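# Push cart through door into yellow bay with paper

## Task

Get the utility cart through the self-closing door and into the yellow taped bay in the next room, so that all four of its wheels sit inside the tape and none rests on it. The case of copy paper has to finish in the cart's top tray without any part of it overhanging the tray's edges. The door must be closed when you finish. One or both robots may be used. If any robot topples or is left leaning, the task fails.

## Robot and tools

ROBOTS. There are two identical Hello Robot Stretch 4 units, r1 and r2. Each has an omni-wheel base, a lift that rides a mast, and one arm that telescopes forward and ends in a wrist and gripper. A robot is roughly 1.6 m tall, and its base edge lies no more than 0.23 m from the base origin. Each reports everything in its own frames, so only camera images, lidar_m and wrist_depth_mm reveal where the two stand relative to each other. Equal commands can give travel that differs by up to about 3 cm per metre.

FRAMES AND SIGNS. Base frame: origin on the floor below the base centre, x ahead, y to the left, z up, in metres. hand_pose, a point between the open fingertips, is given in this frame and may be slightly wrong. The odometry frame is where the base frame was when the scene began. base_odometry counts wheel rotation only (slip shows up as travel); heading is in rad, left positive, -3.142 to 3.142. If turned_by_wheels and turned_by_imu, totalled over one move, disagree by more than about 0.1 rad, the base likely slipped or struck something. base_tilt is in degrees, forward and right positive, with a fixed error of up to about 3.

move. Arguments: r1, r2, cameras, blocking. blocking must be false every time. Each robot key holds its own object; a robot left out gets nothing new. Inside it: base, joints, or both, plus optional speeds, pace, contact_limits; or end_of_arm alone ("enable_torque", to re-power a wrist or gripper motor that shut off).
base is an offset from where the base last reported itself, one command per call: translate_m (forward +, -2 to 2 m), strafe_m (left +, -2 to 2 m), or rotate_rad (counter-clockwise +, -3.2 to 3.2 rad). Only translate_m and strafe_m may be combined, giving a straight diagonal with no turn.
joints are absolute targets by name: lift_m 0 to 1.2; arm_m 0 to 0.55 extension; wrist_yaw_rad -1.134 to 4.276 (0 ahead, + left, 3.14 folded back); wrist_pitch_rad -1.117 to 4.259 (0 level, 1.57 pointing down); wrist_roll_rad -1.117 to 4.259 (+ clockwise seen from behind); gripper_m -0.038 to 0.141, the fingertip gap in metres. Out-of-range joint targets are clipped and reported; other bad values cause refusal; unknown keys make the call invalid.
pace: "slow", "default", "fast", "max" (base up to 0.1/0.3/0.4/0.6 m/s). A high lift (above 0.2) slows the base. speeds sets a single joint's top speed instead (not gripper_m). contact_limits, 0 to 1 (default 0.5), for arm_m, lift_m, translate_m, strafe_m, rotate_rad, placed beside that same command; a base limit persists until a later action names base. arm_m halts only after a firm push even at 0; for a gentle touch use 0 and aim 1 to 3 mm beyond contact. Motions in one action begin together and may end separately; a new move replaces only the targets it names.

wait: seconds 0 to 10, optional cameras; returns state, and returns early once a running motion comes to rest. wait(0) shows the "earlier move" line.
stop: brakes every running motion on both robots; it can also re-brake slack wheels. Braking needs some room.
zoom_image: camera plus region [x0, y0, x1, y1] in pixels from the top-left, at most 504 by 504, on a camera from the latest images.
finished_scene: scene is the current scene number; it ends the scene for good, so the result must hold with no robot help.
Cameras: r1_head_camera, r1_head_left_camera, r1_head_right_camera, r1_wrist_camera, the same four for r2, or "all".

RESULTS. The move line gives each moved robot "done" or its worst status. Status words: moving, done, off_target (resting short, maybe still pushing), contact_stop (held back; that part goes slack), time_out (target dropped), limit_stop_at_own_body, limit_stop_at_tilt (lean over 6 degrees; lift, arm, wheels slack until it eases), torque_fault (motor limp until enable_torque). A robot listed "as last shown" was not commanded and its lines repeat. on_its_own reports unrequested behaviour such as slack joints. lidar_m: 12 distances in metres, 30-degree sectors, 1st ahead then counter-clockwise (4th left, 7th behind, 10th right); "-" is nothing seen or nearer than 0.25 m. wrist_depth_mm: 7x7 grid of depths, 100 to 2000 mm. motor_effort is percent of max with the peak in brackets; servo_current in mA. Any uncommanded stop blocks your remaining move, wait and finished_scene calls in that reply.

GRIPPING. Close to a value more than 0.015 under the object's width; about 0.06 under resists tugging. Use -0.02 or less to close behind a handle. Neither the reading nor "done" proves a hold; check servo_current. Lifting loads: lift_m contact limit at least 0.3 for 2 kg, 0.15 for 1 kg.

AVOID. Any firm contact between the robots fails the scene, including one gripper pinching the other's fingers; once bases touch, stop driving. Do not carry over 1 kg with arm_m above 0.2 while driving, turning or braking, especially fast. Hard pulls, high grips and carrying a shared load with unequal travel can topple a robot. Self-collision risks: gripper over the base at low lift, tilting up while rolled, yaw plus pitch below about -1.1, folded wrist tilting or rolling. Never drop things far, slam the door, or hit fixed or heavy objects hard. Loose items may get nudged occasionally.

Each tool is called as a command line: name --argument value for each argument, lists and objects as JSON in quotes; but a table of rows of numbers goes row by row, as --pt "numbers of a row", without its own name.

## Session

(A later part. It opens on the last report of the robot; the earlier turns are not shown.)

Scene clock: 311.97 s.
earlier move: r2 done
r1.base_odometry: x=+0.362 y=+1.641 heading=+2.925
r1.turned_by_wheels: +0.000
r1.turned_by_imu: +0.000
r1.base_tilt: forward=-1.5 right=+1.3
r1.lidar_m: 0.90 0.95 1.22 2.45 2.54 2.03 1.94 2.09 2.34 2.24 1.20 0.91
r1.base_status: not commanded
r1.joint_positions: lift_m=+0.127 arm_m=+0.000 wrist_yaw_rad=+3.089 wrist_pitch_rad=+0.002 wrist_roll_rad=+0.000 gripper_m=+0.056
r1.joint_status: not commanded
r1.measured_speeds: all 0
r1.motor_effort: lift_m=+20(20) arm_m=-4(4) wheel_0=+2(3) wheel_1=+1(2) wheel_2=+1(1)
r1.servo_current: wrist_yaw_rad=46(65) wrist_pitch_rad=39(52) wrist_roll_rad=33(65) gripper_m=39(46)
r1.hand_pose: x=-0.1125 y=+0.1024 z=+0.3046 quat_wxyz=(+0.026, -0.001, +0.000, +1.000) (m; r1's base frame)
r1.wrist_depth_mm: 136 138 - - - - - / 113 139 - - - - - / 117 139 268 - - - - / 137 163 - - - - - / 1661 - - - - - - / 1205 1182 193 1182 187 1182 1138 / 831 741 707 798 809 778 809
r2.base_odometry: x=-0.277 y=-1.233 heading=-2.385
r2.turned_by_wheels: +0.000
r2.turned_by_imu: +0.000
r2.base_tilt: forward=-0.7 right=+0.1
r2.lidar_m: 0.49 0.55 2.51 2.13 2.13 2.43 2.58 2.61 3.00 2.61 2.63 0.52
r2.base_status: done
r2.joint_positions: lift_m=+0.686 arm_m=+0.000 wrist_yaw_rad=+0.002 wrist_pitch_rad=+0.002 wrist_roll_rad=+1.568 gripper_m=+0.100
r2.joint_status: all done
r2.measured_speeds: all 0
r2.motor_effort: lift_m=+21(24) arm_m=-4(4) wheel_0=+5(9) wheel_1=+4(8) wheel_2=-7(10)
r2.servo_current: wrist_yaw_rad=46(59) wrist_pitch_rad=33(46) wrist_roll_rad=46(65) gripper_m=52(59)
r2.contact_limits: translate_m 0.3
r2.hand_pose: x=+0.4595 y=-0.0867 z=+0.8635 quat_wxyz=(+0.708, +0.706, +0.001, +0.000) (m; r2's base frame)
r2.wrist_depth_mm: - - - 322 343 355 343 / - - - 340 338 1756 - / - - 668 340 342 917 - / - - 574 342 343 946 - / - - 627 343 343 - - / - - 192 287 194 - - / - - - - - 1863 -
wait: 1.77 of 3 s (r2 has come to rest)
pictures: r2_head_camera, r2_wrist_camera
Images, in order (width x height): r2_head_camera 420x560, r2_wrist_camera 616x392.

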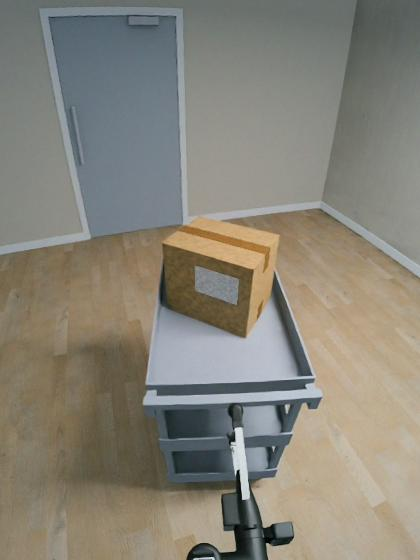

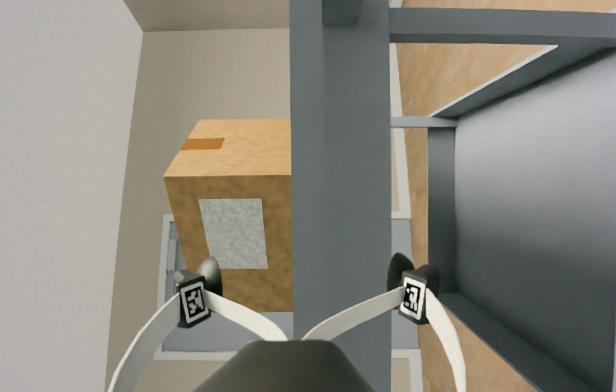

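move --r2 '{"base": {"translate_m": 0.065}, "pace": "slow", "contact_limits": {"translate_m": 0.2}}' --blocking false

wait --seconds 3 --cameras '["r2_head_camera","r2_wrist_camera"]'

zoom_image --camera "r2_head_camera" --region '[100, 300, 330, 560]'

Scene clock: 319.63 s.
move: r2 moving
r1: as last shown
r1.base_tilt: forward=-1.6 right=+1.3
r1.lidar_m: 0.89 0.95 1.21 2.45 2.54 2.04 1.94 2.06 2.36 2.28 1.17 0.92
r1.motor_effort: lift_m=+20(20) arm_m=-4(4) wheel_0=+3(3) wheel_1=+2(2) wheel_2=+1(1)
r1.servo_current: wrist_yaw_rad=59(65) wrist_pitch_rad=52(52) wrist_roll_rad=39(59) gripper_m=39(46)
r1.wrist_depth_mm: 136 138 - - - - - / 113 139 - - - - - / 117 140 270 - - - - / 137 163 - - - - - / 1618 - - - - - - / 1205 1205 193 1205 187 1160 1118 / 842 750 715 798 798 778 820
r2.base_odometry: x=-0.287 y=-1.241 heading=-2.385
r2.turned_by_wheels: +0.000
r2.turned_by_imu: +0.001
r2.base_tilt: forward=-0.6 right=+0.0
r2.lidar_m: 0.47 0.55 2.50 2.16 2.12 2.44 2.61 2.60 3.03 2.62 2.62 0.52
r2.base_status: translate_m moving
r2.joint_positions: lift_m=+0.686 arm_m=+0.000 wrist_yaw_rad=+0.002 wrist_pitch_rad=+0.002 wrist_roll_rad=+1.568 gripper_m=+0.100
r2.joint_status: not commanded
r2.measured_speeds: translate_m=+0.048 strafe_m=+0.000 rotate_rad=-0.002 lift_m=+0.000 arm_m=+0.000 wrist_yaw_rad=+0.000 wrist_pitch_rad=+0.000 wrist_roll_rad=+0.000
r2.motor_effort: lift_m=+21(21) arm_m=-4(4) wheel_0=+5(10) wheel_1=+6(7) wheel_2=-9(10)
r2.servo_current: wrist_yaw_rad=33(59) wrist_pitch_rad=46(46) wrist_roll_rad=39(59) gripper_m=46(59)
r2.contact_limits: translate_m 0.2
r2.hand_pose: x=+0.4595 y=-0.0867 z=+0.8635 quat_wxyz=(+0.708, +0.706, +0.001, +0.000) (m; r2's base frame)
r2.wrist_depth_mm: - - - 322 332 355 332 / - - - 329 327 1661 - / - - 654 329 329 904 - / - - 569 329 332 917 - / - - 621 334 332 - - / - - 193 274 194 - - / - - - - - 1863 -
pictures: none

Scene clock: 321.03 s.
earlier move: r2 done
r1.base_odometry: x=+0.362 y=+1.641 heading=+2.925
r1.turned_by_wheels: +0.000
r1.turned_by_imu: +0.000
r1.base_tilt: forward=-1.6 right=+1.3
r1.lidar_m: 0.89 0.95 1.21 2.44 2.55 2.03 1.95 2.06 2.35 2.26 1.17 0.92
r1.base_status: not commanded
r1.joint_positions: lift_m=+0.127 arm_m=+0.000 wrist_yaw_rad=+3.089 wrist_pitch_rad=+0.002 wrist_roll_rad=+0.000 gripper_m=+0.056
r1.joint_status: not commanded
r1.measured_speeds: all 0
r1.motor_effort: lift_m=+20(20) arm_m=-4(4) wheel_0=+2(3) wheel_1=+1(2) wheel_2=+1(1)
r1.servo_current: wrist_yaw_rad=33(65) wrist_pitch_rad=46(52) wrist_roll_rad=39(65) gripper_m=46(46)
r1.hand_pose: x=-0.1125 y=+0.1024 z=+0.3046 quat_wxyz=(+0.026, -0.001, +0.000, +1.000) (m; r1's base frame)
r1.wrist_depth_mm: 136 138 - - - - - / 113 139 - - - - - / 117 139 268 - - - - / 137 162 - - - - - / 1708 - - - - - - / 1205 1205 193 1160 187 1182 1138 / 854 750 715 788 778 778 809
r2.base_odometry: x=-0.324 y=-1.277 heading=-2.385
r2.turned_by_wheels: +0.000
r2.turned_by_imu: +0.000
r2.base_tilt: forward=-0.7 right=+0.1
r2.lidar_m: 0.43 0.48 2.49 2.16 2.15 2.43 2.67 2.68 3.05 2.61 2.59 0.47
r2.base_status: done
r2.joint_positions: lift_m=+0.686 arm_m=+0.000 wrist_yaw_rad=+0.002 wrist_pitch_rad=+0.002 wrist_roll_rad=+1.568 gripper_m=+0.100
r2.joint_status: not commanded
r2.measured_speeds: all 0
r2.motor_effort: lift_m=+21(21) arm_m=-4(4) wheel_0=+3(10) wheel_1=+5(7) wheel_2=-6(11)
r2.servo_current: wrist_yaw_rad=46(59) wrist_pitch_rad=39(46) wrist_roll_rad=52(59) gripper_m=52(59)
r2.contact_limits: translate_m 0.2
r2.hand_pose: x=+0.4595 y=-0.0867 z=+0.8635 quat_wxyz=(+0.708, +0.706, +0.001, +0.000) (m; r2's base frame)
r2.wrist_depth_mm: - - - 273 274 1756 1182 / - - - 274 276 1661 - / - - 591 277 276 878 - / - - 517 278 278 878 - / - - 559 278 279 891 - / - - 195 221 193 - - / - - - - 282 1863 -
wait: 1.40 of 3 s (r2 has come to rest)
pictures: r2_head_camera, r2_wrist_camera
Images, in order (width x height): r2_head_camera 420x560, r2_wrist_camera 616x392.

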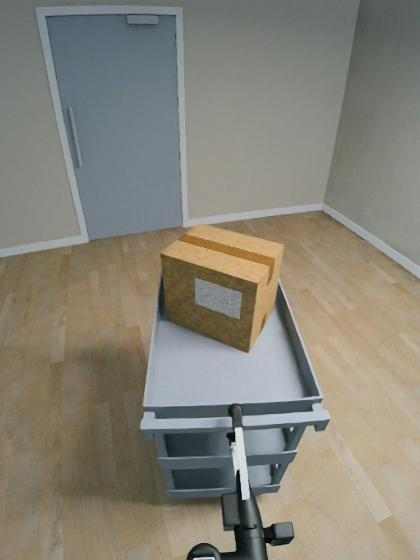

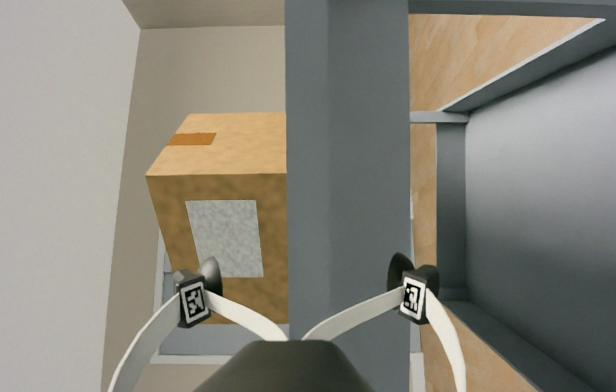

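Scaled by 1.938 from the camera's 420x560 image, which has a finer 1200x1600 frame.

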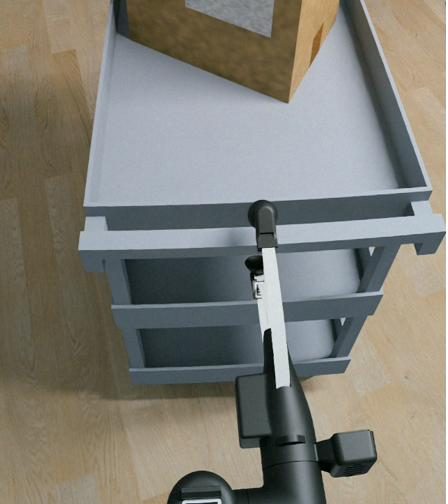

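move --r2 '{"joints": {"gripper_m": -0.02}}' --blocking false

wait --seconds 2.5 --cameras '["r2_head_camera","r2_wrist_camera"]'

zoom_image --camera "r2_head_camera" --region '[100, 200, 330, 500]'

Scene clock: 326.87 s.
move: r2 moving
r1: as last shown
r1.lidar_m: 0.90 0.96 1.19 2.43 2.55 2.01 1.95 2.06 2.32 2.27 1.18 0.91
r1.motor_effort: lift_m=+20(20) arm_m=-4(4) wheel_0=+3(3) wheel_1=+1(2) wheel_2=+0(1)
r1.servo_current: wrist_yaw_rad=59(59) wrist_pitch_rad=46(46) wrist_roll_rad=39(59) gripper_m=46(46)
r1.wrist_depth_mm: 136 138 - - - - - / 113 139 - - - - - / 117 139 268 - - - - / 137 162 - - - - - / 1661 - - - - - - / 1160 1182 193 1229 187 1138 1118 / 854 759 723 798 798 778 809
r2.base_odometry: x=-0.324 y=-1.277 heading=-2.385
r2.turned_by_wheels: +0.000
r2.turned_by_imu: +0.000
r2.base_tilt: forward=-0.7 right=+0.1
r2.lidar_m: 0.43 0.45 2.54 2.15 2.14 2.41 2.67 2.65 3.03 2.60 2.58 0.48
r2.base_status: not commanded
r2.joint_positions: lift_m=+0.686 arm_m=+0.000 wrist_yaw_rad=+0.002 wrist_pitch_rad=+0.002 wrist_roll_rad=+1.568 gripper_m=+0.083
r2.joint_status: gripper_m moving
r2.measured_speeds: all 0
r2.motor_effort: lift_m=+21(21) arm_m=-4(4) wheel_0=+4(4) wheel_1=+5(5) wheel_2=-6(7)
r2.servo_current: wrist_yaw_rad=59(59) wrist_pitch_rad=33(46) wrist_roll_rad=52(52) gripper_m=104(104)
r2.contact_limits: translate_m 0.2
r2.hand_pose: x=+0.4595 y=-0.0867 z=+0.8635 quat_wxyz=(+0.708, +0.706, +0.001, +0.000) (m; r2's base frame)
r2.wrist_depth_mm: - - - 274 276 1708 1182 / - - - 276 276 1756 - / - - 585 276 277 866 - / - - 512 277 278 878 - / - - 559 279 278 878 - / - - 195 221 189 - - / - - - - 282 1863 -
pictures: none

Scene clock: 328.30 s.
earlier move: r2 done
r1.base_odometry: x=+0.362 y=+1.641 heading=+2.925
r1.turned_by_wheels: +0.000
r1.turned_by_imu: +0.000
r1.base_tilt: forward=-1.6 right=+1.3
r1.lidar_m: 0.88 0.93 1.20 2.45 2.56 2.03 1.94 2.05 2.33 2.25 1.18 0.91
r1.base_status: not commanded
r1.joint_positions: lift_m=+0.127 arm_m=+0.000 wrist_yaw_rad=+3.089 wrist_pitch_rad=+0.002 wrist_roll_rad=+0.000 gripper_m=+0.056
r1.joint_status: not commanded
r1.measured_speeds: all 0
r1.motor_effort: lift_m=+20(20) arm_m=-4(4) wheel_0=+2(3) wheel_1=+2(2) wheel_2=+1(1)
r1.servo_current: wrist_yaw_rad=39(72) wrist_pitch_rad=39(52) wrist_roll_rad=59(65) gripper_m=46(52)
r1.hand_pose: x=-0.1125 y=+0.1024 z=+0.3046 quat_wxyz=(+0.026, -0.001, +0.000, +1.000) (m; r1's base frame)
r1.wrist_depth_mm: 136 138 - - - - - / 113 139 - - - - - / 117 140 270 - - - - / 137 163 - - - - - / 1661 - - - - - - / 1182 1182 194 1205 187 1138 1138 / 842 750 707 798 798 778 809
r2.base_odometry: x=-0.325 y=-1.277 heading=-2.385
r2.turned_by_wheels: +0.000
r2.turned_by_imu: +0.000
r2.base_tilt: forward=-0.7 right=+0.0
r2.lidar_m: 0.42 0.47 2.49 2.16 2.14 2.42 2.68 2.68 3.04 2.61 2.59 0.48
r2.base_status: not commanded
r2.joint_positions: lift_m=+0.686 arm_m=+0.000 wrist_yaw_rad=+0.002 wrist_pitch_rad=+0.002 wrist_roll_rad=+1.568 gripper_m=-0.018
r2.joint_status: all done
r2.measured_speeds: all 0
r2.motor_effort: lift_m=+21(21) arm_m=-4(4) wheel_0=+3(4) wheel_1=+5(5) wheel_2=-3(7)
r2.servo_current: wrist_yaw_rad=52(65) wrist_pitch_rad=33(46) wrist_roll_rad=59(59) gripper_m=137(254)
r2.contact_limits: translate_m 0.2
r2.hand_pose: x=+0.4595 y=-0.0867 z=+0.8635 quat_wxyz=(+0.708, +0.706, +0.001, +0.000) (m; r2's base frame)
r2.wrist_depth_mm: - - - 208 267 1708 1138 / - - - 209 270 1576 - / - - 574 210 270 866 - / - - 512 211 272 854 - / - - 564 213 274 878 - / - - 187 206 179 - - / - - - - 278 1618 -
wait: 1.43 of 2.5 s (r2 has come to rest)
pictures: r2_head_camera, r2_wrist_camera
Images, in order (width x height): r2_head_camera 420x560, r2_wrist_camera 616x392.

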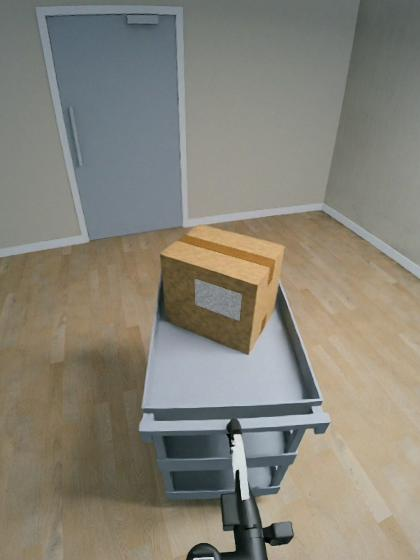

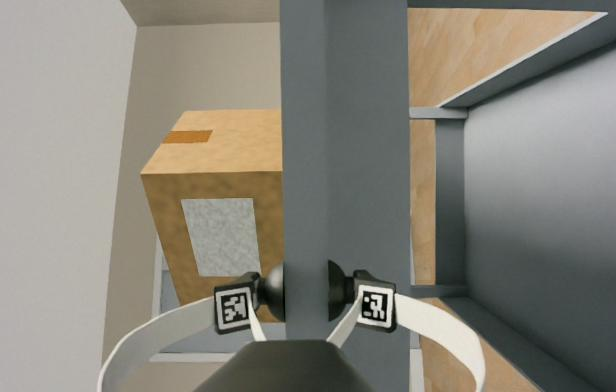

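Scaled by 1.680 from the camera's 420x560 image, which has a finer 1200x1600 frame.

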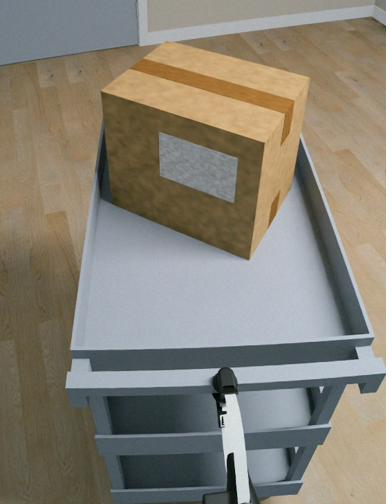

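move --r2 '{"base": {"strafe_m": -0.12}, "pace": "slow"}' --blocking false

wait --seconds 3 --cameras '["r2_head_camera","r2_head_left_camera","r2_head_right_camera"]'

Scene clock: 363.67 s.
move: r2 moving
r1: as last shown
r1.lidar_m: 0.90 0.95 1.22 2.44 2.55 2.05 1.95 2.05 2.36 2.27 1.19 0.92
r1.motor_effort: lift_m=+20(20) arm_m=-4(4) wheel_0=+2(3) wheel_1=+1(2) wheel_2=+1(1)
r1.servo_current: wrist_yaw_rad=46(59) wrist_pitch_rad=46(52) wrist_roll_rad=59(59) gripper_m=46(46)
r1.wrist_depth_mm: 136 138 - - - - - / 113 139 - - - - - / 117 140 268 - - - - / 137 163 - - - - - / 1756 - - - - - - / 1160 1229 194 1205 187 1138 1138 / 842 741 707 788 809 768 820
r2.base_odometry: x=-0.334 y=-1.267 heading=-2.385
r2.turned_by_wheels: +0.000
r2.turned_by_imu: +0.001
r2.base_tilt: forward=-0.6 right=+0.0
r2.lidar_m: 0.41 0.42 2.53 2.17 2.15 2.50 2.67 2.66 3.06 2.59 2.60 0.46
r2.base_status: strafe_m moving
r2.joint_positions: lift_m=+0.686 arm_m=+0.000 wrist_yaw_rad=+0.004 wrist_pitch_rad=+0.002 wrist_roll_rad=+1.568 gripper_m=-0.018
r2.joint_status: not commanded
r2.measured_speeds: translate_m=+0.000 strafe_m=-0.057 rotate_rad=+0.000 lift_m=+0.000 arm_m=+0.000 wrist_yaw_rad=+0.000 wrist_pitch_rad=+0.000 wrist_roll_rad=+0.000
r2.motor_effort: lift_m=+21(21) arm_m=-4(4) wheel_0=+8(12) wheel_1=-7(8) wheel_2=-1(3)
r2.servo_current: wrist_yaw_rad=52(65) wrist_pitch_rad=39(39) wrist_roll_rad=46(59) gripper_m=137(137)
r2.hand_pose: x=+0.4596 y=-0.0864 z=+0.8635 quat_wxyz=(+0.708, +0.706, +0.002, +0.001) (m; r2's base frame)
r2.wrist_depth_mm: - - - 210 267 1661 1229 / - - - 211 270 1661 - / - - 580 211 270 866 - / - - 508 211 272 878 - / - - 564 214 273 878 - / - - 189 206 179 - - / - - - - 274 1618 -
pictures: none

Scene clock: 365.50 s.
earlier move: r2 done
r1.base_odometry: x=+0.362 y=+1.641 heading=+2.925
r1.turned_by_wheels: +0.000
r1.turned_by_imu: +0.000
r1.base_tilt: forward=-1.6 right=+1.3
r1.lidar_m: 0.90 0.95 1.19 2.43 2.54 2.03 1.93 2.08 2.35 2.27 1.17 0.91
r1.base_status: not commanded
r1.joint_positions: lift_m=+0.127 arm_m=+0.000 wrist_yaw_rad=+3.089 wrist_pitch_rad=+0.002 wrist_roll_rad=+0.000 gripper_m=+0.056
r1.joint_status: not commanded
r1.measured_speeds: all 0
r1.motor_effort: lift_m=+20(20) arm_m=-4(4) wheel_0=+2(3) wheel_1=+1(2) wheel_2=+1(1)
r1.servo_current: wrist_yaw_rad=52(65) wrist_pitch_rad=39(52) wrist_roll_rad=39(65) gripper_m=33(52)
r1.hand_pose: x=-0.1125 y=+0.1024 z=+0.3046 quat_wxyz=(+0.026, -0.001, +0.000, +1.000) (m; r1's base frame)
r1.wrist_depth_mm: 136 138 - - - - - / 113 139 - - - - - / 117 140 267 - - - - / 137 163 - - - - - / 1661 - - - - - - / 1229 1205 193 1182 188 1138 1118 / 831 732 707 798 788 768 820
r2.base_odometry: x=-0.407 y=-1.190 heading=-2.385
r2.turned_by_wheels: +0.000
r2.turned_by_imu: +0.001
r2.base_tilt: forward=-0.7 right=+0.1
r2.lidar_m: 0.40 0.44 2.66 2.26 2.25 2.64 2.65 2.64 2.88 2.48 2.48 0.48
r2.base_status: done
r2.joint_positions: lift_m=+0.686 arm_m=+0.000 wrist_yaw_rad=+0.004 wrist_pitch_rad=+0.002 wrist_roll_rad=+1.568 gripper_m=-0.018
r2.joint_status: not commanded
r2.measured_speeds: all 0
r2.motor_effort: lift_m=+21(21) arm_m=-4(4) wheel_0=+6(15) wheel_1=-3(9) wheel_2=+0(3)
r2.servo_current: wrist_yaw_rad=46(65) wrist_pitch_rad=39(46) wrist_roll_rad=46(65) gripper_m=124(137)
r2.hand_pose: x=+0.4597 y=-0.0861 z=+0.8635 quat_wxyz=(+0.708, +0.706, +0.002, +0.001) (m; r2's base frame)
r2.wrist_depth_mm: - - - 294 303 317 314 / - - - 293 296 1756 539 / - - - 287 289 866 - / - - 549 281 282 - - / - - 525 217 276 866 - / - - 187 206 178 842 - / - - 603 - 265 137 -
wait: 1.83 of 3 s (r2 has come to rest)
pictures: r2_head_camera, r2_head_left_camera, r2_head_right_camera
Images, in order (width x height): r2_head_camera 420x560, r2_head_left_camera 420x672, r2_head_right_camera 420x672.

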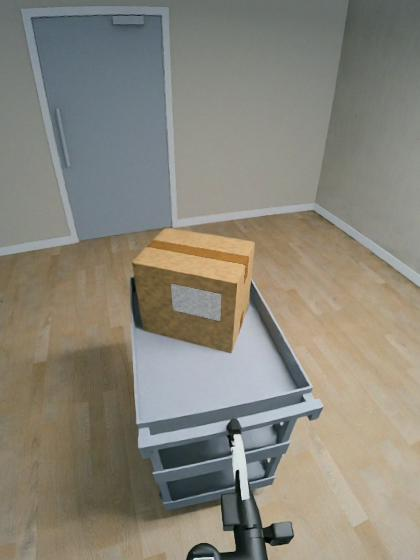

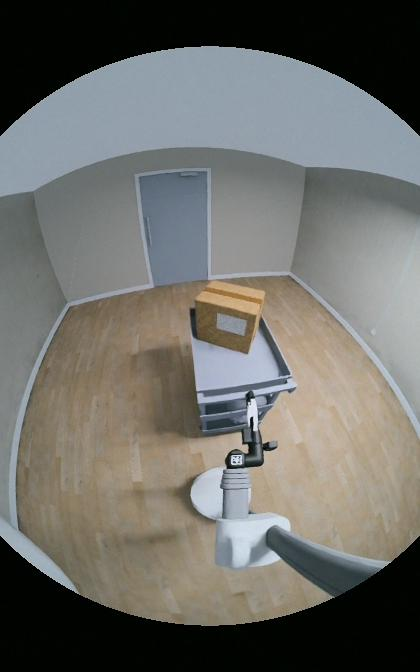

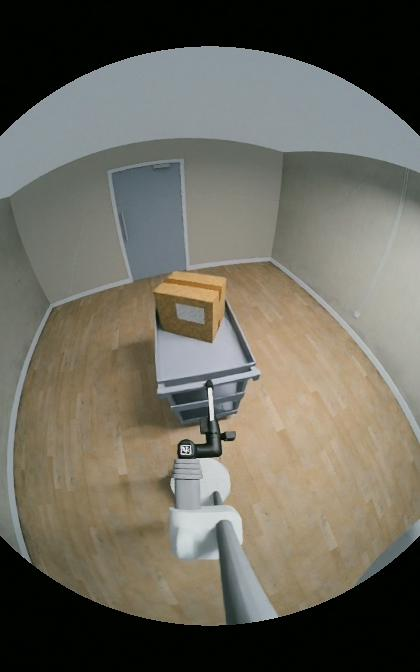

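move --r2 '{"base": {"strafe_m": -0.14}, "pace": "slow"}' --blocking false

wait --seconds 3.5

move --r2 '{"base": {"rotate_rad": 0.25}, "pace": "slow"}' --blocking false

wait --seconds 3 --cameras '["r2_head_camera","r2_head_left_camera","r2_head_right_camera","r2_wrist_camera"]'

Scene clock: 375.63 s.
move: r2 moving
r1: as last shown
r1.lidar_m: 0.90 0.96 1.23 2.44 2.56 2.03 1.94 2.07 2.36 2.26 1.17 0.92
r1.servo_current: wrist_yaw_rad=52(65) wrist_pitch_rad=39(52) wrist_roll_rad=26(65) gripper_m=46(46)
r1.wrist_depth_mm: 137 139 - - - - - / 113 139 - - - - - / 117 140 267 - - - - / 137 163 - - - - - / 1708 - - - - - - / 1205 1182 194 1182 187 1138 1118 / 842 750 715 809 788 778 820
r2.base_odometry: x=-0.417 y=-1.180 heading=-2.385
r2.turned_by_wheels: +0.000
r2.turned_by_imu: +0.001
r2.base_tilt: forward=-0.7 right=+0.0
r2.lidar_m: 0.38 0.38 2.67 2.29 2.30 2.64 2.62 2.64 2.88 2.48 2.45 0.47
r2.base_status: strafe_m moving
r2.joint_positions: lift_m=+0.686 arm_m=+0.000 wrist_yaw_rad=+0.004 wrist_pitch_rad=+0.002 wrist_roll_rad=+1.568 gripper_m=-0.018
r2.joint_status: not commanded
r2.measured_speeds: translate_m=+0.000 strafe_m=-0.057 rotate_rad=-0.003 lift_m=+0.000 arm_m=+0.000 wrist_yaw_rad=+0.000 wrist_pitch_rad=+0.000 wrist_roll_rad=+0.000
r2.motor_effort: lift_m=+21(21) arm_m=-4(4) wheel_0=+14(14) wheel_1=-9(9) wheel_2=-1(1)
r2.servo_current: wrist_yaw_rad=46(59) wrist_pitch_rad=26(46) wrist_roll_rad=39(52) gripper_m=124(124)
r2.hand_pose: x=+0.4597 y=-0.0861 z=+0.8635 quat_wxyz=(+0.708, +0.706, +0.002, +0.001) (m; r2's base frame)
r2.wrist_depth_mm: - - - 294 312 315 315 / - - - 296 298 1661 530 / - - - 289 291 854 - / - - 569 282 282 - - / - - 517 217 276 866 - / - - 186 206 178 842 - / - - 585 - 264 137 -
pictures: none

Scene clock: 377.67 s.
earlier move: r2 done
r1.base_odometry: x=+0.362 y=+1.641 heading=+2.925
r1.turned_by_wheels: +0.000
r1.turned_by_imu: +0.000
r1.base_tilt: forward=-1.6 right=+1.3
r1.lidar_m: 0.90 0.93 1.21 2.45 2.56 2.03 1.93 2.04 2.35 2.28 1.17 0.92
r1.base_status: not commanded
r1.joint_positions: lift_m=+0.127 arm_m=+0.000 wrist_yaw_rad=+3.089 wrist_pitch_rad=+0.002 wrist_roll_rad=+0.000 gripper_m=+0.056
r1.joint_status: not commanded
r1.measured_speeds: all 0
r1.motor_effort: lift_m=+20(20) arm_m=-4(4) wheel_0=+2(3) wheel_1=+1(2) wheel_2=+1(1)
r1.servo_current: wrist_yaw_rad=26(65) wrist_pitch_rad=46(52) wrist_roll_rad=65(65) gripper_m=33(46)
r1.hand_pose: x=-0.1125 y=+0.1024 z=+0.3046 quat_wxyz=(+0.026, -0.001, +0.000, +1.000) (m; r1's base frame)
r1.wrist_depth_mm: 136 138 - - - - - / 113 139 - - - - - / 117 140 270 - - - - / 137 163 - - - - - / 1661 - - - - - - / 1182 1205 193 1205 187 1182 1118 / 842 750 715 788 798 778 809
r2.base_odometry: x=-0.503 y=-1.088 heading=-2.385
r2.turned_by_wheels: +0.000
r2.turned_by_imu: +0.000
r2.base_tilt: forward=-0.7 right=+0.0
r2.lidar_m: 0.38 0.36 2.80 2.40 2.37 2.79 2.59 2.61 2.76 2.34 2.34 0.49
r2.base_status: done
r2.joint_positions: lift_m=+0.686 arm_m=+0.000 wrist_yaw_rad=+0.004 wrist_pitch_rad=+0.002 wrist_roll_rad=+1.568 gripper_m=-0.018
r2.joint_status: not commanded
r2.measured_speeds: all 0
r2.motor_effort: lift_m=+21(21) arm_m=-4(4) wheel_0=+4(14) wheel_1=-3(9) wheel_2=+0(2)
r2.servo_current: wrist_yaw_rad=46(65) wrist_pitch_rad=39(46) wrist_roll_rad=59(59) gripper_m=124(130)
r2.hand_pose: x=+0.4596 y=-0.0864 z=+0.8635 quat_wxyz=(+0.708, +0.706, +0.002, +0.001) (m; r2's base frame)
r2.wrist_depth_mm: - - - 300 - 1661 1160 / - - - 332 347 359 359 / - - - 312 319 1708 517 / - - - 297 300 842 - / - - 525 222 281 866 - / - - 187 204 178 842 - / - - 530 - - 137 -
wait: 2.03 of 3.5 s (r2 has come to rest)
pictures: none

Scene clock: 378.17 s.
move: r2 moving
r1: as last shown
r1.lidar_m: 0.88 0.94 1.18 2.41 2.55 2.03 1.95 2.07 2.37 2.25 1.21 0.89
r1.motor_effort: lift_m=+20(20) arm_m=-4(4) wheel_0=+2(3) wheel_1=+1(2) wheel_2=+0(1)
r1.servo_current: wrist_yaw_rad=46(65) wrist_pitch_rad=39(46) wrist_roll_rad=39(59) gripper_m=39(46)
r1.wrist_depth_mm: 136 139 - - - - - / 113 139 - - - - - / 117 139 270 - - - - / 137 163 - - - - - / 1661 - - - - - - / 1229 1182 194 1182 188 1138 1118 / 842 759 707 788 778 778 809
r2.base_odometry: x=-0.503 y=-1.088 heading=-2.260
r2.turned_by_wheels: +0.124
r2.turned_by_imu: +0.120
r2.base_tilt: forward=-0.7 right=+0.1
r2.lidar_m: 0.40 0.42 2.63 2.38 2.39 2.88 2.57 2.65 2.58 2.34 2.38 0.47
r2.base_status: rotate_rad moving
r2.joint_positions: lift_m=+0.686 arm_m=+0.000 wrist_yaw_rad=-0.008 wrist_pitch_rad=+0.002 wrist_roll_rad=+1.568 gripper_m=-0.018
r2.joint_status: not commanded
r2.measured_speeds: translate_m=-0.001 strafe_m=+0.001 rotate_rad=+0.492 lift_m=+0.000 arm_m=+0.000 wrist_yaw_rad=+0.000 wrist_pitch_rad=+0.000 wrist_roll_rad=+0.001
r2.motor_effort: lift_m=+21(21) arm_m=-4(4) wheel_0=-12(12) wheel_1=-6(8) wheel_2=-16(16)
r2.servo_current: wrist_yaw_rad=52(59) wrist_pitch_rad=33(52) wrist_roll_rad=26(65) gripper_m=111(124)
r2.hand_pose: x=+0.4586 y=-0.0897 z=+0.8635 quat_wxyz=(+0.708, +0.706, -0.002, -0.003) (m; r2's base frame)
r2.wrist_depth_mm: - - - 296 319 330 327 / - - - 301 304 1708 1182 / - - - 290 296 1756 - / - - 615 281 282 842 - / - - 508 215 272 866 - / - - 186 204 178 778 - / - - 564 - - - -
pictures: none

Scene clock: 378.97 s.
earlier move: r2 done
r1.base_odometry: x=+0.362 y=+1.641 heading=+2.925
r1.turned_by_wheels: +0.000
r1.turned_by_imu: +0.000
r1.base_tilt: forward=-1.6 right=+1.3
r1.lidar_m: 0.91 0.96 1.22 2.44 2.57 2.03 1.94 2.06 2.34 2.25 1.18 0.93
r1.base_status: not commanded
r1.joint_positions: lift_m=+0.127 arm_m=+0.000 wrist_yaw_rad=+3.089 wrist_pitch_rad=+0.002 wrist_roll_rad=+0.000 gripper_m=+0.056
r1.joint_status: not commanded
r1.measured_speeds: all 0
r1.motor_effort: lift_m=+20(20) arm_m=-4(4) wheel_0=+2(3) wheel_1=+1(2) wheel_2=+1(1)
r1.servo_current: wrist_yaw_rad=39(65) wrist_pitch_rad=46(46) wrist_roll_rad=39(65) gripper_m=39(46)
r1.hand_pose: x=-0.1125 y=+0.1024 z=+0.3046 quat_wxyz=(+0.026, -0.001, +0.000, +1.000) (m; r1's base frame)
r1.wrist_depth_mm: 136 139 - - - - - / 113 139 - - - - - / 117 140 268 - - - - / 137 163 - - - - - / 1708 - - - - - - / 1182 1205 194 1182 187 1160 1138 / 831 750 707 809 809 778 820
r2.base_odometry: x=-0.503 y=-1.088 heading=-2.136
r2.turned_by_wheels: +0.124
r2.turned_by_imu: +0.121
r2.base_tilt: forward=-0.7 right=+0.1
r2.lidar_m: 0.41 0.43 2.49 2.37 2.46 2.74 2.60 2.70 2.48 2.36 2.44 0.45
r2.base_status: done
r2.joint_positions: lift_m=+0.686 arm_m=+0.000 wrist_yaw_rad=+0.001 wrist_pitch_rad=+0.002 wrist_roll_rad=+1.568 gripper_m=-0.018
r2.joint_status: not commanded
r2.measured_speeds: all 0
r2.motor_effort: lift_m=+21(21) arm_m=-4(4) wheel_0=-5(12) wheel_1=-5(8) wheel_2=-6(16)
r2.servo_current: wrist_yaw_rad=39(59) wrist_pitch_rad=33(52) wrist_roll_rad=39(65) gripper_m=124(124)
r2.hand_pose: x=+0.4594 y=-0.0870 z=+0.8635 quat_wxyz=(+0.708, +0.706, +0.001, +0.000) (m; r2's base frame)
r2.wrist_depth_mm: - - - 205 263 1708 1205 / - - - 205 265 1708 - / - - 574 206 265 866 - / - - 504 206 266 854 - / - - 554 208 268 854 - / - - 187 206 178 - - / - - - - - 1618 -
wait: 0.80 of 3 s (r2 has come to rest)
pictures: r2_head_camera, r2_head_left_camera, r2_head_right_camera, r2_wrist_camera
Images, in order (width x height): r2_head_camera 420x560, r2_head_left_camera 420x672, r2_head_right_camera 420x672, r2_wrist_camera 616x392.

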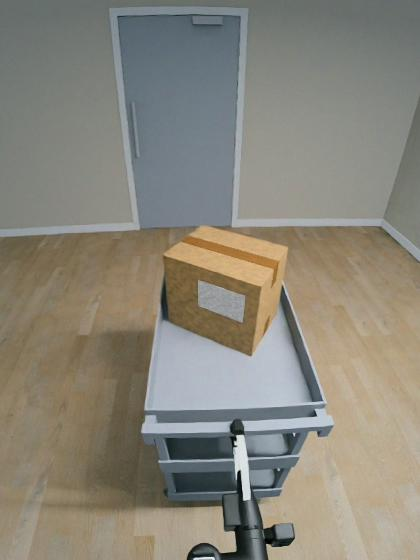

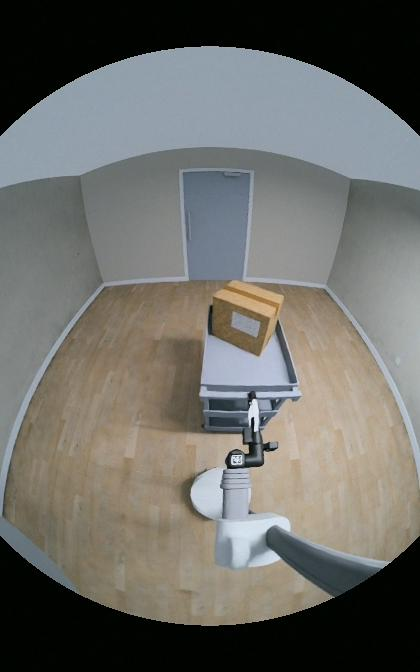

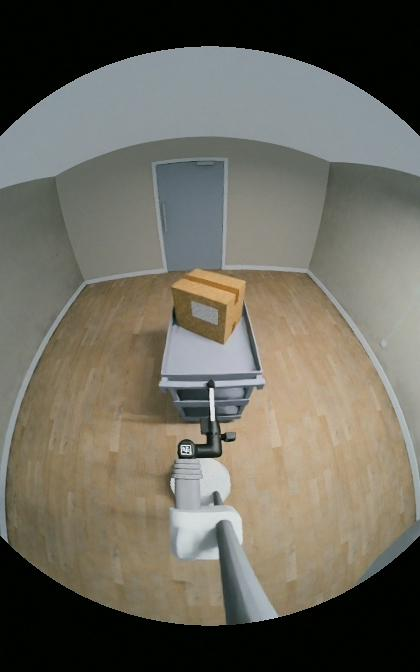

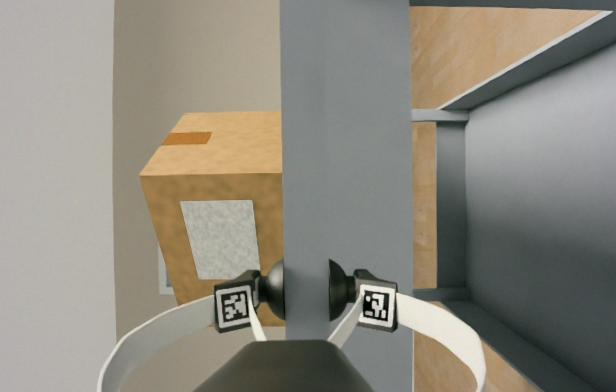

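move --r2 '{"base": {"strafe_m": 0.15}, "pace": "slow"}' --blocking false

wait --seconds 3.5

move --r2 '{"base": {"rotate_rad": -0.15}, "pace": "slow"}' --blocking false

wait --seconds 3

move --r2 '{"base": {"strafe_m": 0.15}, "pace": "slow"}' --blocking false

wait --seconds 3.5

move --r2 '{"base": {"rotate_rad": -0.15}, "pace": "slow"}' --blocking false

wait --seconds 3 --cameras '["r2_head_camera","r2_head_left_camera"]'

Scene clock: 397.63 s.
move: r2 moving
r1: as last shown
r1.lidar_m: 0.89 0.95 1.21 2.44 2.56 2.04 1.94 2.06 2.34 2.26 1.16 0.91
r1.servo_current: wrist_yaw_rad=52(65) wrist_pitch_rad=33(46) wrist_roll_rad=59(59) gripper_m=46(46)
r1.wrist_depth_mm: 136 139 - - - - - / 113 139 - - - - - / 117 140 270 - - - - / 137 163 - - - - - / 1661 - - - - - - / 1182 1205 194 1182 187 1138 1098 / 831 759 699 798 788 778 820
r2.base_odometry: x=-0.491 y=-1.096 heading=-2.136
r2.turned_by_wheels: +0.000
r2.turned_by_imu: +0.000
r2.base_tilt: forward=-0.7 right=+0.1
r2.lidar_m: 0.42 0.46 2.49 2.37 2.46 2.76 2.61 2.69 2.45 2.37 2.44 0.44
r2.base_status: strafe_m moving
r2.joint_positions: lift_m=+0.686 arm_m=+0.000 wrist_yaw_rad=-0.001 wrist_pitch_rad=+0.002 wrist_roll_rad=+1.568 gripper_m=-0.018
r2.joint_status: not commanded
r2.measured_speeds: translate_m=+0.000 strafe_m=+0.056 rotate_rad=+0.000 lift_m=+0.000 arm_m=+0.000 wrist_yaw_rad=+0.000 wrist_pitch_rad=+0.000 wrist_roll_rad=+0.000
r2.motor_effort: lift_m=+21(21) arm_m=-4(4) wheel_0=-8(14) wheel_1=+5(9) wheel_2=+0(5)
r2.servo_current: wrist_yaw_rad=39(59) wrist_pitch_rad=33(46) wrist_roll_rad=33(52) gripper_m=124(124)
r2.hand_pose: x=+0.4592 y=-0.0877 z=+0.8635 quat_wxyz=(+0.708, +0.706, +0.000, -0.001) (m; r2's base frame)
r2.wrist_depth_mm: - - - 202 260 1661 1160 / - - - 204 263 1618 - / - - 564 205 264 878 - / - - 504 206 265 866 - / - - 554 208 268 878 - / - - 186 208 178 - - / - - - - - 1576 -
pictures: none

Scene clock: 399.77 s.
earlier move: r2 done
r1.base_odometry: x=+0.362 y=+1.641 heading=+2.925
r1.turned_by_wheels: +0.000
r1.turned_by_imu: +0.000
r1.base_tilt: forward=-1.6 right=+1.3
r1.lidar_m: 0.90 0.94 1.20 2.41 2.55 2.05 1.93 2.05 2.35 2.27 1.18 0.93
r1.base_status: not commanded
r1.joint_positions: lift_m=+0.127 arm_m=+0.000 wrist_yaw_rad=+3.089 wrist_pitch_rad=+0.002 wrist_roll_rad=+0.000 gripper_m=+0.056
r1.joint_status: not commanded
r1.measured_speeds: all 0
r1.motor_effort: lift_m=+20(20) arm_m=-4(4) wheel_0=+3(3) wheel_1=+1(2) wheel_2=+1(1)
r1.servo_current: wrist_yaw_rad=46(65) wrist_pitch_rad=46(52) wrist_roll_rad=52(65) gripper_m=33(46)
r1.hand_pose: x=-0.1125 y=+0.1024 z=+0.3046 quat_wxyz=(+0.026, -0.001, +0.000, +1.000) (m; r1's base frame)
r1.wrist_depth_mm: 136 138 - - - - - / 113 139 - - - - - / 117 140 270 - - - - / 137 163 - - - - - / 1708 - - - - - - / 1205 1205 194 1205 187 1182 1118 / 831 759 707 798 798 778 809
r2.base_odometry: x=-0.376 y=-1.169 heading=-2.136
r2.turned_by_wheels: +0.000
r2.turned_by_imu: +0.000
r2.base_tilt: forward=-0.7 right=+0.1
r2.lidar_m: 0.46 3.28 2.35 2.25 2.30 2.73 2.61 2.71 2.61 2.48 2.60 0.43
r2.base_status: done
r2.joint_positions: lift_m=+0.686 arm_m=+0.000 wrist_yaw_rad=-0.003 wrist_pitch_rad=+0.002 wrist_roll_rad=+1.568 gripper_m=-0.018
r2.joint_status: not commanded
r2.measured_speeds: all 0
r2.motor_effort: lift_m=+21(21) arm_m=-4(4) wheel_0=-7(15) wheel_1=+3(9) wheel_2=+0(5)
r2.servo_current: wrist_yaw_rad=39(65) wrist_pitch_rad=33(46) wrist_roll_rad=52(59) gripper_m=124(124)
r2.hand_pose: x=+0.4590 y=-0.0883 z=+0.8635 quat_wxyz=(+0.708, +0.706, -0.001, -0.002) (m; r2's base frame)
r2.wrist_depth_mm: - - - 175 229 768 - / - - 539 181 238 809 - / - - 477 189 246 831 - / - - 539 196 256 854 - / - - 634 204 264 - - / - - 186 206 177 554 - / - - - - - 1576 473
wait: 2.13 of 3.5 s (r2 has come to rest)
pictures: none

Scene clock: 400.27 s.
move: r2 moving
r1: as last shown
r1.lidar_m: 0.89 0.95 1.19 2.44 2.53 2.05 1.94 2.07 2.32 2.26 1.18 0.93
r1.motor_effort: lift_m=+20(20) arm_m=-4(4) wheel_0=+2(3) wheel_1=+1(2) wheel_2=+1(1)
r1.servo_current: wrist_yaw_rad=33(59) wrist_pitch_rad=39(52) wrist_roll_rad=46(59) gripper_m=39(46)
r1.wrist_depth_mm: 136 138 - - - - - / 113 139 - - - - - / 117 140 270 - - - - / 137 163 - - - - - / 1618 - - - - - - / 1205 1182 194 1182 187 1160 1118 / 854 732 715 798 788 778 820
r2.base_odometry: x=-0.376 y=-1.169 heading=-2.248
r2.turned_by_wheels: -0.111
r2.turned_by_imu: -0.108
r2.base_tilt: forward=-0.7 right=+0.1
r2.lidar_m: 0.41 0.45 2.45 2.24 2.24 2.85 2.59 2.64 2.74 2.48 2.52 0.45
r2.base_status: rotate_rad moving
r2.joint_positions: lift_m=+0.686 arm_m=+0.000 wrist_yaw_rad=+0.007 wrist_pitch_rad=+0.002 wrist_roll_rad=+1.568 gripper_m=-0.018
r2.joint_status: not commanded
r2.measured_speeds: translate_m=-0.001 strafe_m=-0.001 rotate_rad=-0.291 lift_m=+0.000 arm_m=+0.000 wrist_yaw_rad=+0.000 wrist_pitch_rad=+0.000 wrist_roll_rad=+0.000
r2.motor_effort: lift_m=+21(21) arm_m=-4(4) wheel_0=+11(11) wheel_1=+5(9) wheel_2=+10(12)
r2.servo_current: wrist_yaw_rad=72(72) wrist_pitch_rad=46(46) wrist_roll_rad=52(59) gripper_m=111(117)
r2.hand_pose: x=+0.4599 y=-0.0854 z=+0.8635 quat_wxyz=(+0.708, +0.706, +0.003, +0.002) (m; r2's base frame)
r2.wrist_depth_mm: - - - 189 245 1661 544 / - - - 193 251 842 - / - - 508 198 256 854 - / - - 512 201 260 866 - / - - 580 206 266 878 - / - - 187 206 178 - - / - - - - - 1618 492
pictures: none

Scene clock: 400.83 s.
earlier move: r2 done
r1.base_odometry: x=+0.362 y=+1.641 heading=+2.925
r1.turned_by_wheels: +0.000
r1.turned_by_imu: +0.000
r1.base_tilt: forward=-1.6 right=+1.3
r1.lidar_m: 0.90 0.94 1.23 2.43 2.57 2.04 1.94 2.08 2.36 2.25 1.18 0.91
r1.base_status: not commanded
r1.joint_positions: lift_m=+0.127 arm_m=+0.000 wrist_yaw_rad=+3.089 wrist_pitch_rad=+0.002 wrist_roll_rad=+0.000 gripper_m=+0.056
r1.joint_status: not commanded
r1.measured_speeds: all 0
r1.motor_effort: lift_m=+20(20) arm_m=-4(4) wheel_0=+2(3) wheel_1=+1(2) wheel_2=+1(1)
r1.servo_current: wrist_yaw_rad=46(65) wrist_pitch_rad=33(52) wrist_roll_rad=33(59) gripper_m=46(46)
r1.hand_pose: x=-0.1125 y=+0.1024 z=+0.3046 quat_wxyz=(+0.026, -0.001, +0.000, +1.000) (m; r1's base frame)
r1.wrist_depth_mm: 136 138 - - - - - / 113 139 - - - - - / 117 140 268 - - - - / 137 163 - - - - - / 1708 - - - - - - / 1182 1205 193 1182 187 1182 1138 / 842 750 715 798 788 778 820
r2.base_odometry: x=-0.376 y=-1.169 heading=-2.285
r2.turned_by_wheels: -0.037
r2.turned_by_imu: -0.036
r2.base_tilt: forward=-0.7 right=+0.0
r2.lidar_m: 0.42 0.46 2.48 2.25 2.26 2.79 2.61 2.62 2.76 2.50 2.53 0.47
r2.base_status: done
r2.joint_positions: lift_m=+0.686 arm_m=+0.000 wrist_yaw_rad=+0.003 wrist_pitch_rad=+0.002 wrist_roll_rad=+1.568 gripper_m=-0.018
r2.joint_status: not commanded
r2.measured_speeds: all 0
r2.motor_effort: lift_m=+21(21) arm_m=-4(4) wheel_0=+5(11) wheel_1=+4(9) wheel_2=+7(12)
r2.servo_current: wrist_yaw_rad=46(72) wrist_pitch_rad=46(46) wrist_roll_rad=52(59) gripper_m=117(124)
r2.hand_pose: x=+0.4596 y=-0.0865 z=+0.8635 quat_wxyz=(+0.708, +0.706, +0.002, +0.001) (m; r2's base frame)
r2.wrist_depth_mm: - - - 204 263 1661 1229 / - - - 204 265 1661 - / - - 580 205 265 866 - / - - 500 206 266 866 - / - - 549 211 266 878 - / - - 188 205 178 - - / - - - - - 1618 -
wait: 0.57 of 3 s (r2 has come to rest)
pictures: none

Scene clock: 401.33 s.
move: r2 moving
r1: as last shown
r1.lidar_m: 0.88 0.95 1.17 2.45 2.54 2.02 1.95 2.08 2.36 2.26 1.19 0.93
r1.servo_current: wrist_yaw_rad=52(52) wrist_pitch_rad=39(46) wrist_roll_rad=26(52) gripper_m=39(46)
r1.wrist_depth_mm: 136 138 - - - - - / 113 139 - - - - - / 117 140 270 - - - - / 137 163 - - - - - / 1708 - - - - - - / 1160 1182 193 1205 188 1160 1118 / 842 750 707 798 798 778 820
r2.base_odometry: x=-0.366 y=-1.178 heading=-2.285
r2.turned_by_wheels: +0.000
r2.turned_by_imu: +0.000
r2.base_tilt: forward=-0.7 right=+0.1
r2.lidar_m: 0.45 0.45 2.50 2.23 2.20 2.73 2.61 2.61 2.79 2.53 2.53 0.47
r2.base_status: strafe_m moving
r2.joint_positions: lift_m=+0.686 arm_m=+0.000 wrist_yaw_rad=+0.001 wrist_pitch_rad=+0.002 wrist_roll_rad=+1.568 gripper_m=-0.018
r2.joint_status: not commanded
r2.measured_speeds: translate_m=+0.001 strafe_m=+0.056 rotate_rad=-0.003 lift_m=+0.000 arm_m=+0.000 wrist_yaw_rad=-0.023 wrist_pitch_rad=+0.000 wrist_roll_rad=+0.000
r2.motor_effort: lift_m=+21(21) arm_m=-4(4) wheel_0=-9(9) wheel_1=+6(10) wheel_2=+1(5)
r2.servo_current: wrist_yaw_rad=39(59) wrist_pitch_rad=33(46) wrist_roll_rad=39(59) gripper_m=117(124)
r2.hand_pose: x=+0.4594 y=-0.0872 z=+0.8635 quat_wxyz=(+0.708, +0.706, +0.001, +0.000) (m; r2's base frame)
r2.wrist_depth_mm: - - - 206 265 1708 1160 / - - - 206 266 1708 - / - - 585 207 266 878 - / - - 500 207 267 854 - / - - 549 208 266 854 - / - - 187 207 178 - - / - - - - - 1618 -
pictures: none

Scene clock: 403.47 s.
earlier move: r2 done
r1.base_odometry: x=+0.362 y=+1.641 heading=+2.925
r1.turned_by_wheels: +0.000
r1.turned_by_imu: +0.000
r1.base_tilt: forward=-1.6 right=+1.3
r1.lidar_m: 0.89 0.94 1.20 2.43 2.56 2.04 1.94 2.06 2.38 2.26 1.17 0.92
r1.base_status: not commanded
r1.joint_positions: lift_m=+0.127 arm_m=+0.000 wrist_yaw_rad=+3.089 wrist_pitch_rad=+0.002 wrist_roll_rad=+0.000 gripper_m=+0.056
r1.joint_status: not commanded
r1.measured_speeds: all 0
r1.motor_effort: lift_m=+20(20) arm_m=-4(4) wheel_0=+2(3) wheel_1=+2(2) wheel_2=+1(1)
r1.servo_current: wrist_yaw_rad=39(72) wrist_pitch_rad=52(52) wrist_roll_rad=65(65) gripper_m=39(52)
r1.hand_pose: x=-0.1125 y=+0.1024 z=+0.3046 quat_wxyz=(+0.026, -0.001, +0.000, +1.000) (m; r1's base frame)
r1.wrist_depth_mm: 136 138 - - - - - / 113 139 - - - - - / 117 139 270 - - - - / 137 163 - - - - - / 1661 - - - - - - / 1182 1182 195 1160 187 1138 1118 / 842 741 699 788 778 778 798
r2.base_odometry: x=-0.263 y=-1.267 heading=-2.285
r2.turned_by_wheels: +0.000
r2.turned_by_imu: +0.000
r2.base_tilt: forward=-0.7 right=+0.1
r2.lidar_m: 0.43 3.21 2.33 2.10 2.10 2.57 2.62 2.66 2.94 2.63 2.68 0.43
r2.base_status: done
r2.joint_positions: lift_m=+0.686 arm_m=+0.000 wrist_yaw_rad=-0.004 wrist_pitch_rad=+0.002 wrist_roll_rad=+1.568 gripper_m=-0.018
r2.joint_status: not commanded
r2.measured_speeds: all 0
r2.motor_effort: lift_m=+21(21) arm_m=-4(4) wheel_0=-7(12) wheel_1=+3(10) wheel_2=+0(5)
r2.servo_current: wrist_yaw_rad=65(65) wrist_pitch_rad=39(46) wrist_roll_rad=39(59) gripper_m=117(124)
r2.hand_pose: x=+0.4590 y=-0.0884 z=+0.8635 quat_wxyz=(+0.708, +0.706, -0.001, -0.002) (m; r2's base frame)
r2.wrist_depth_mm: - - - 177 232 1537 - / - - 554 183 241 809 - / - - 477 190 248 842 - / - - 539 196 256 866 - / - - 627 205 264 - - / - - 187 206 177 554 - / - - - - - 1576 473
wait: 2.13 of 3.5 s (r2 has come to rest)
pictures: none

Scene clock: 403.97 s.
move: r2 moving
r1: as last shown
r1.lidar_m: 0.90 0.96 1.21 2.43 2.56 2.03 1.94 2.05 2.37 2.24 1.17 0.92
r1.motor_effort: lift_m=+20(20) arm_m=-4(4) wheel_0=+3(3) wheel_1=+1(1) wheel_2=+1(1)
r1.servo_current: wrist_yaw_rad=46(59) wrist_pitch_rad=46(52) wrist_roll_rad=39(65) gripper_m=39(46)
r1.wrist_depth_mm: 136 138 - - - - - / 113 139 - - - - - / 117 139 270 - - - - / 137 163 - - - - - / 1708 - - - - - - / 1182 1182 193 1182 187 1160 1138 / 854 741 707 798 798 788 809
r2.base_odometry: x=-0.263 y=-1.267 heading=-2.397
r2.turned_by_wheels: -0.111
r2.turned_by_imu: -0.108
r2.base_tilt: forward=-0.7 right=+0.1
r2.lidar_m: 0.43 0.46 2.46 2.12 2.10 2.38 2.63 2.64 3.01 2.67 2.62 0.47
r2.base_status: rotate_rad moving
r2.joint_positions: lift_m=+0.686 arm_m=+0.000 wrist_yaw_rad=+0.005 wrist_pitch_rad=+0.002 wrist_roll_rad=+1.568 gripper_m=-0.018
r2.joint_status: not commanded
r2.measured_speeds: translate_m=-0.001 strafe_m=-0.001 rotate_rad=-0.290 lift_m=+0.000 arm_m=+0.000 wrist_yaw_rad=+0.000 wrist_pitch_rad=+0.000 wrist_roll_rad=+0.000
r2.motor_effort: lift_m=+21(21) arm_m=-4(4) wheel_0=+8(13) wheel_1=+4(8) wheel_2=+9(12)
r2.servo_current: wrist_yaw_rad=52(65) wrist_pitch_rad=39(39) wrist_roll_rad=52(59) gripper_m=117(117)
r2.hand_pose: x=+0.4597 y=-0.0860 z=+0.8635 quat_wxyz=(+0.708, +0.706, +0.002, +0.001) (m; r2's base frame)
r2.wrist_depth_mm: - - - 195 252 1708 1160 / - - - 198 255 842 - / - - 530 201 259 854 - / - - 504 203 264 854 - / - - 574 206 266 878 - / - - 187 206 178 - - / - - - - - 1618 -
pictures: none

Scene clock: 404.53 s.
earlier move: r2 done
r1.base_odometry: x=+0.362 y=+1.641 heading=+2.925
r1.turned_by_wheels: +0.000
r1.turned_by_imu: +0.000
r1.base_tilt: forward=-1.6 right=+1.3
r1.lidar_m: 0.90 0.96 1.20 2.44 2.55 2.03 1.95 2.06 2.34 2.25 1.17 0.93
r1.base_status: not commanded
r1.joint_positions: lift_m=+0.127 arm_m=+0.000 wrist_yaw_rad=+3.089 wrist_pitch_rad=+0.002 wrist_roll_rad=+0.000 gripper_m=+0.056
r1.joint_status: not commanded
r1.measured_speeds: all 0
r1.motor_effort: lift_m=+20(20) arm_m=-4(4) wheel_0=+2(3) wheel_1=+1(2) wheel_2=+1(1)
r1.servo_current: wrist_yaw_rad=46(72) wrist_pitch_rad=39(52) wrist_roll_rad=52(65) gripper_m=39(46)
r1.hand_pose: x=-0.1125 y=+0.1024 z=+0.3046 quat_wxyz=(+0.026, -0.001, +0.000, +1.000) (m; r1's base frame)
r1.wrist_depth_mm: 136 138 - - - - - / 113 139 - - - - - / 117 139 266 - - - - / 137 163 - - - - - / 1708 - - - - - - / 1205 1205 194 1205 187 1160 1138 / 842 750 707 788 788 768 820
r2.base_odometry: x=-0.263 y=-1.267 heading=-2.434
r2.turned_by_wheels: -0.037
r2.turned_by_imu: -0.036
r2.base_tilt: forward=-0.7 right=+0.0
r2.lidar_m: 0.43 0.45 2.53 2.11 2.09 2.34 2.65 2.62 2.97 2.66 2.65 0.48
r2.base_status: done
r2.joint_positions: lift_m=+0.686 arm_m=+0.000 wrist_yaw_rad=+0.003 wrist_pitch_rad=+0.002 wrist_roll_rad=+1.568 gripper_m=-0.018
r2.joint_status: not commanded
r2.measured_speeds: all 0
r2.motor_effort: lift_m=+21(21) arm_m=-4(4) wheel_0=+6(13) wheel_1=+4(8) wheel_2=+8(12)
r2.servo_current: wrist_yaw_rad=39(65) wrist_pitch_rad=46(46) wrist_roll_rad=33(59) gripper_m=124(124)
r2.hand_pose: x=+0.4596 y=-0.0865 z=+0.8635 quat_wxyz=(+0.708, +0.706, +0.002, +0.001) (m; r2's base frame)
r2.wrist_depth_mm: - - - 206 266 1756 1160 / - - - 206 265 1708 - / - - 585 206 266 854 - / - - 500 207 265 866 - / - - 549 212 266 866 - / - - 187 205 178 - - / - - - - - 1618 -
wait: 0.57 of 3 s (r2 has come to rest)
pictures: r2_head_camera, r2_head_left_camera
Images, in order (width x height): r2_head_camera 420x560, r2_head_left_camera 420x672.

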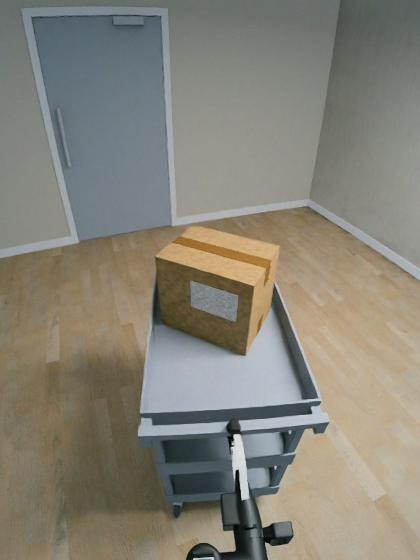

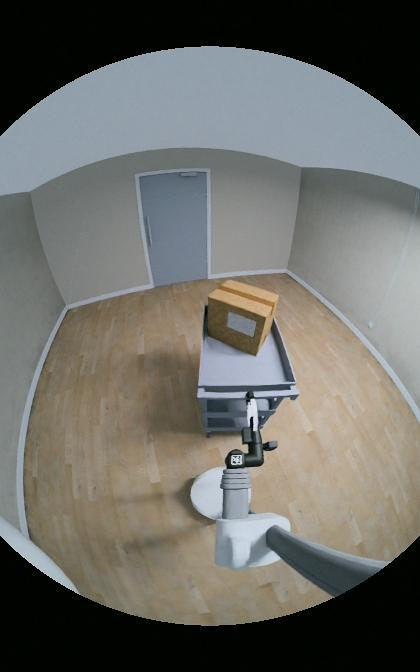

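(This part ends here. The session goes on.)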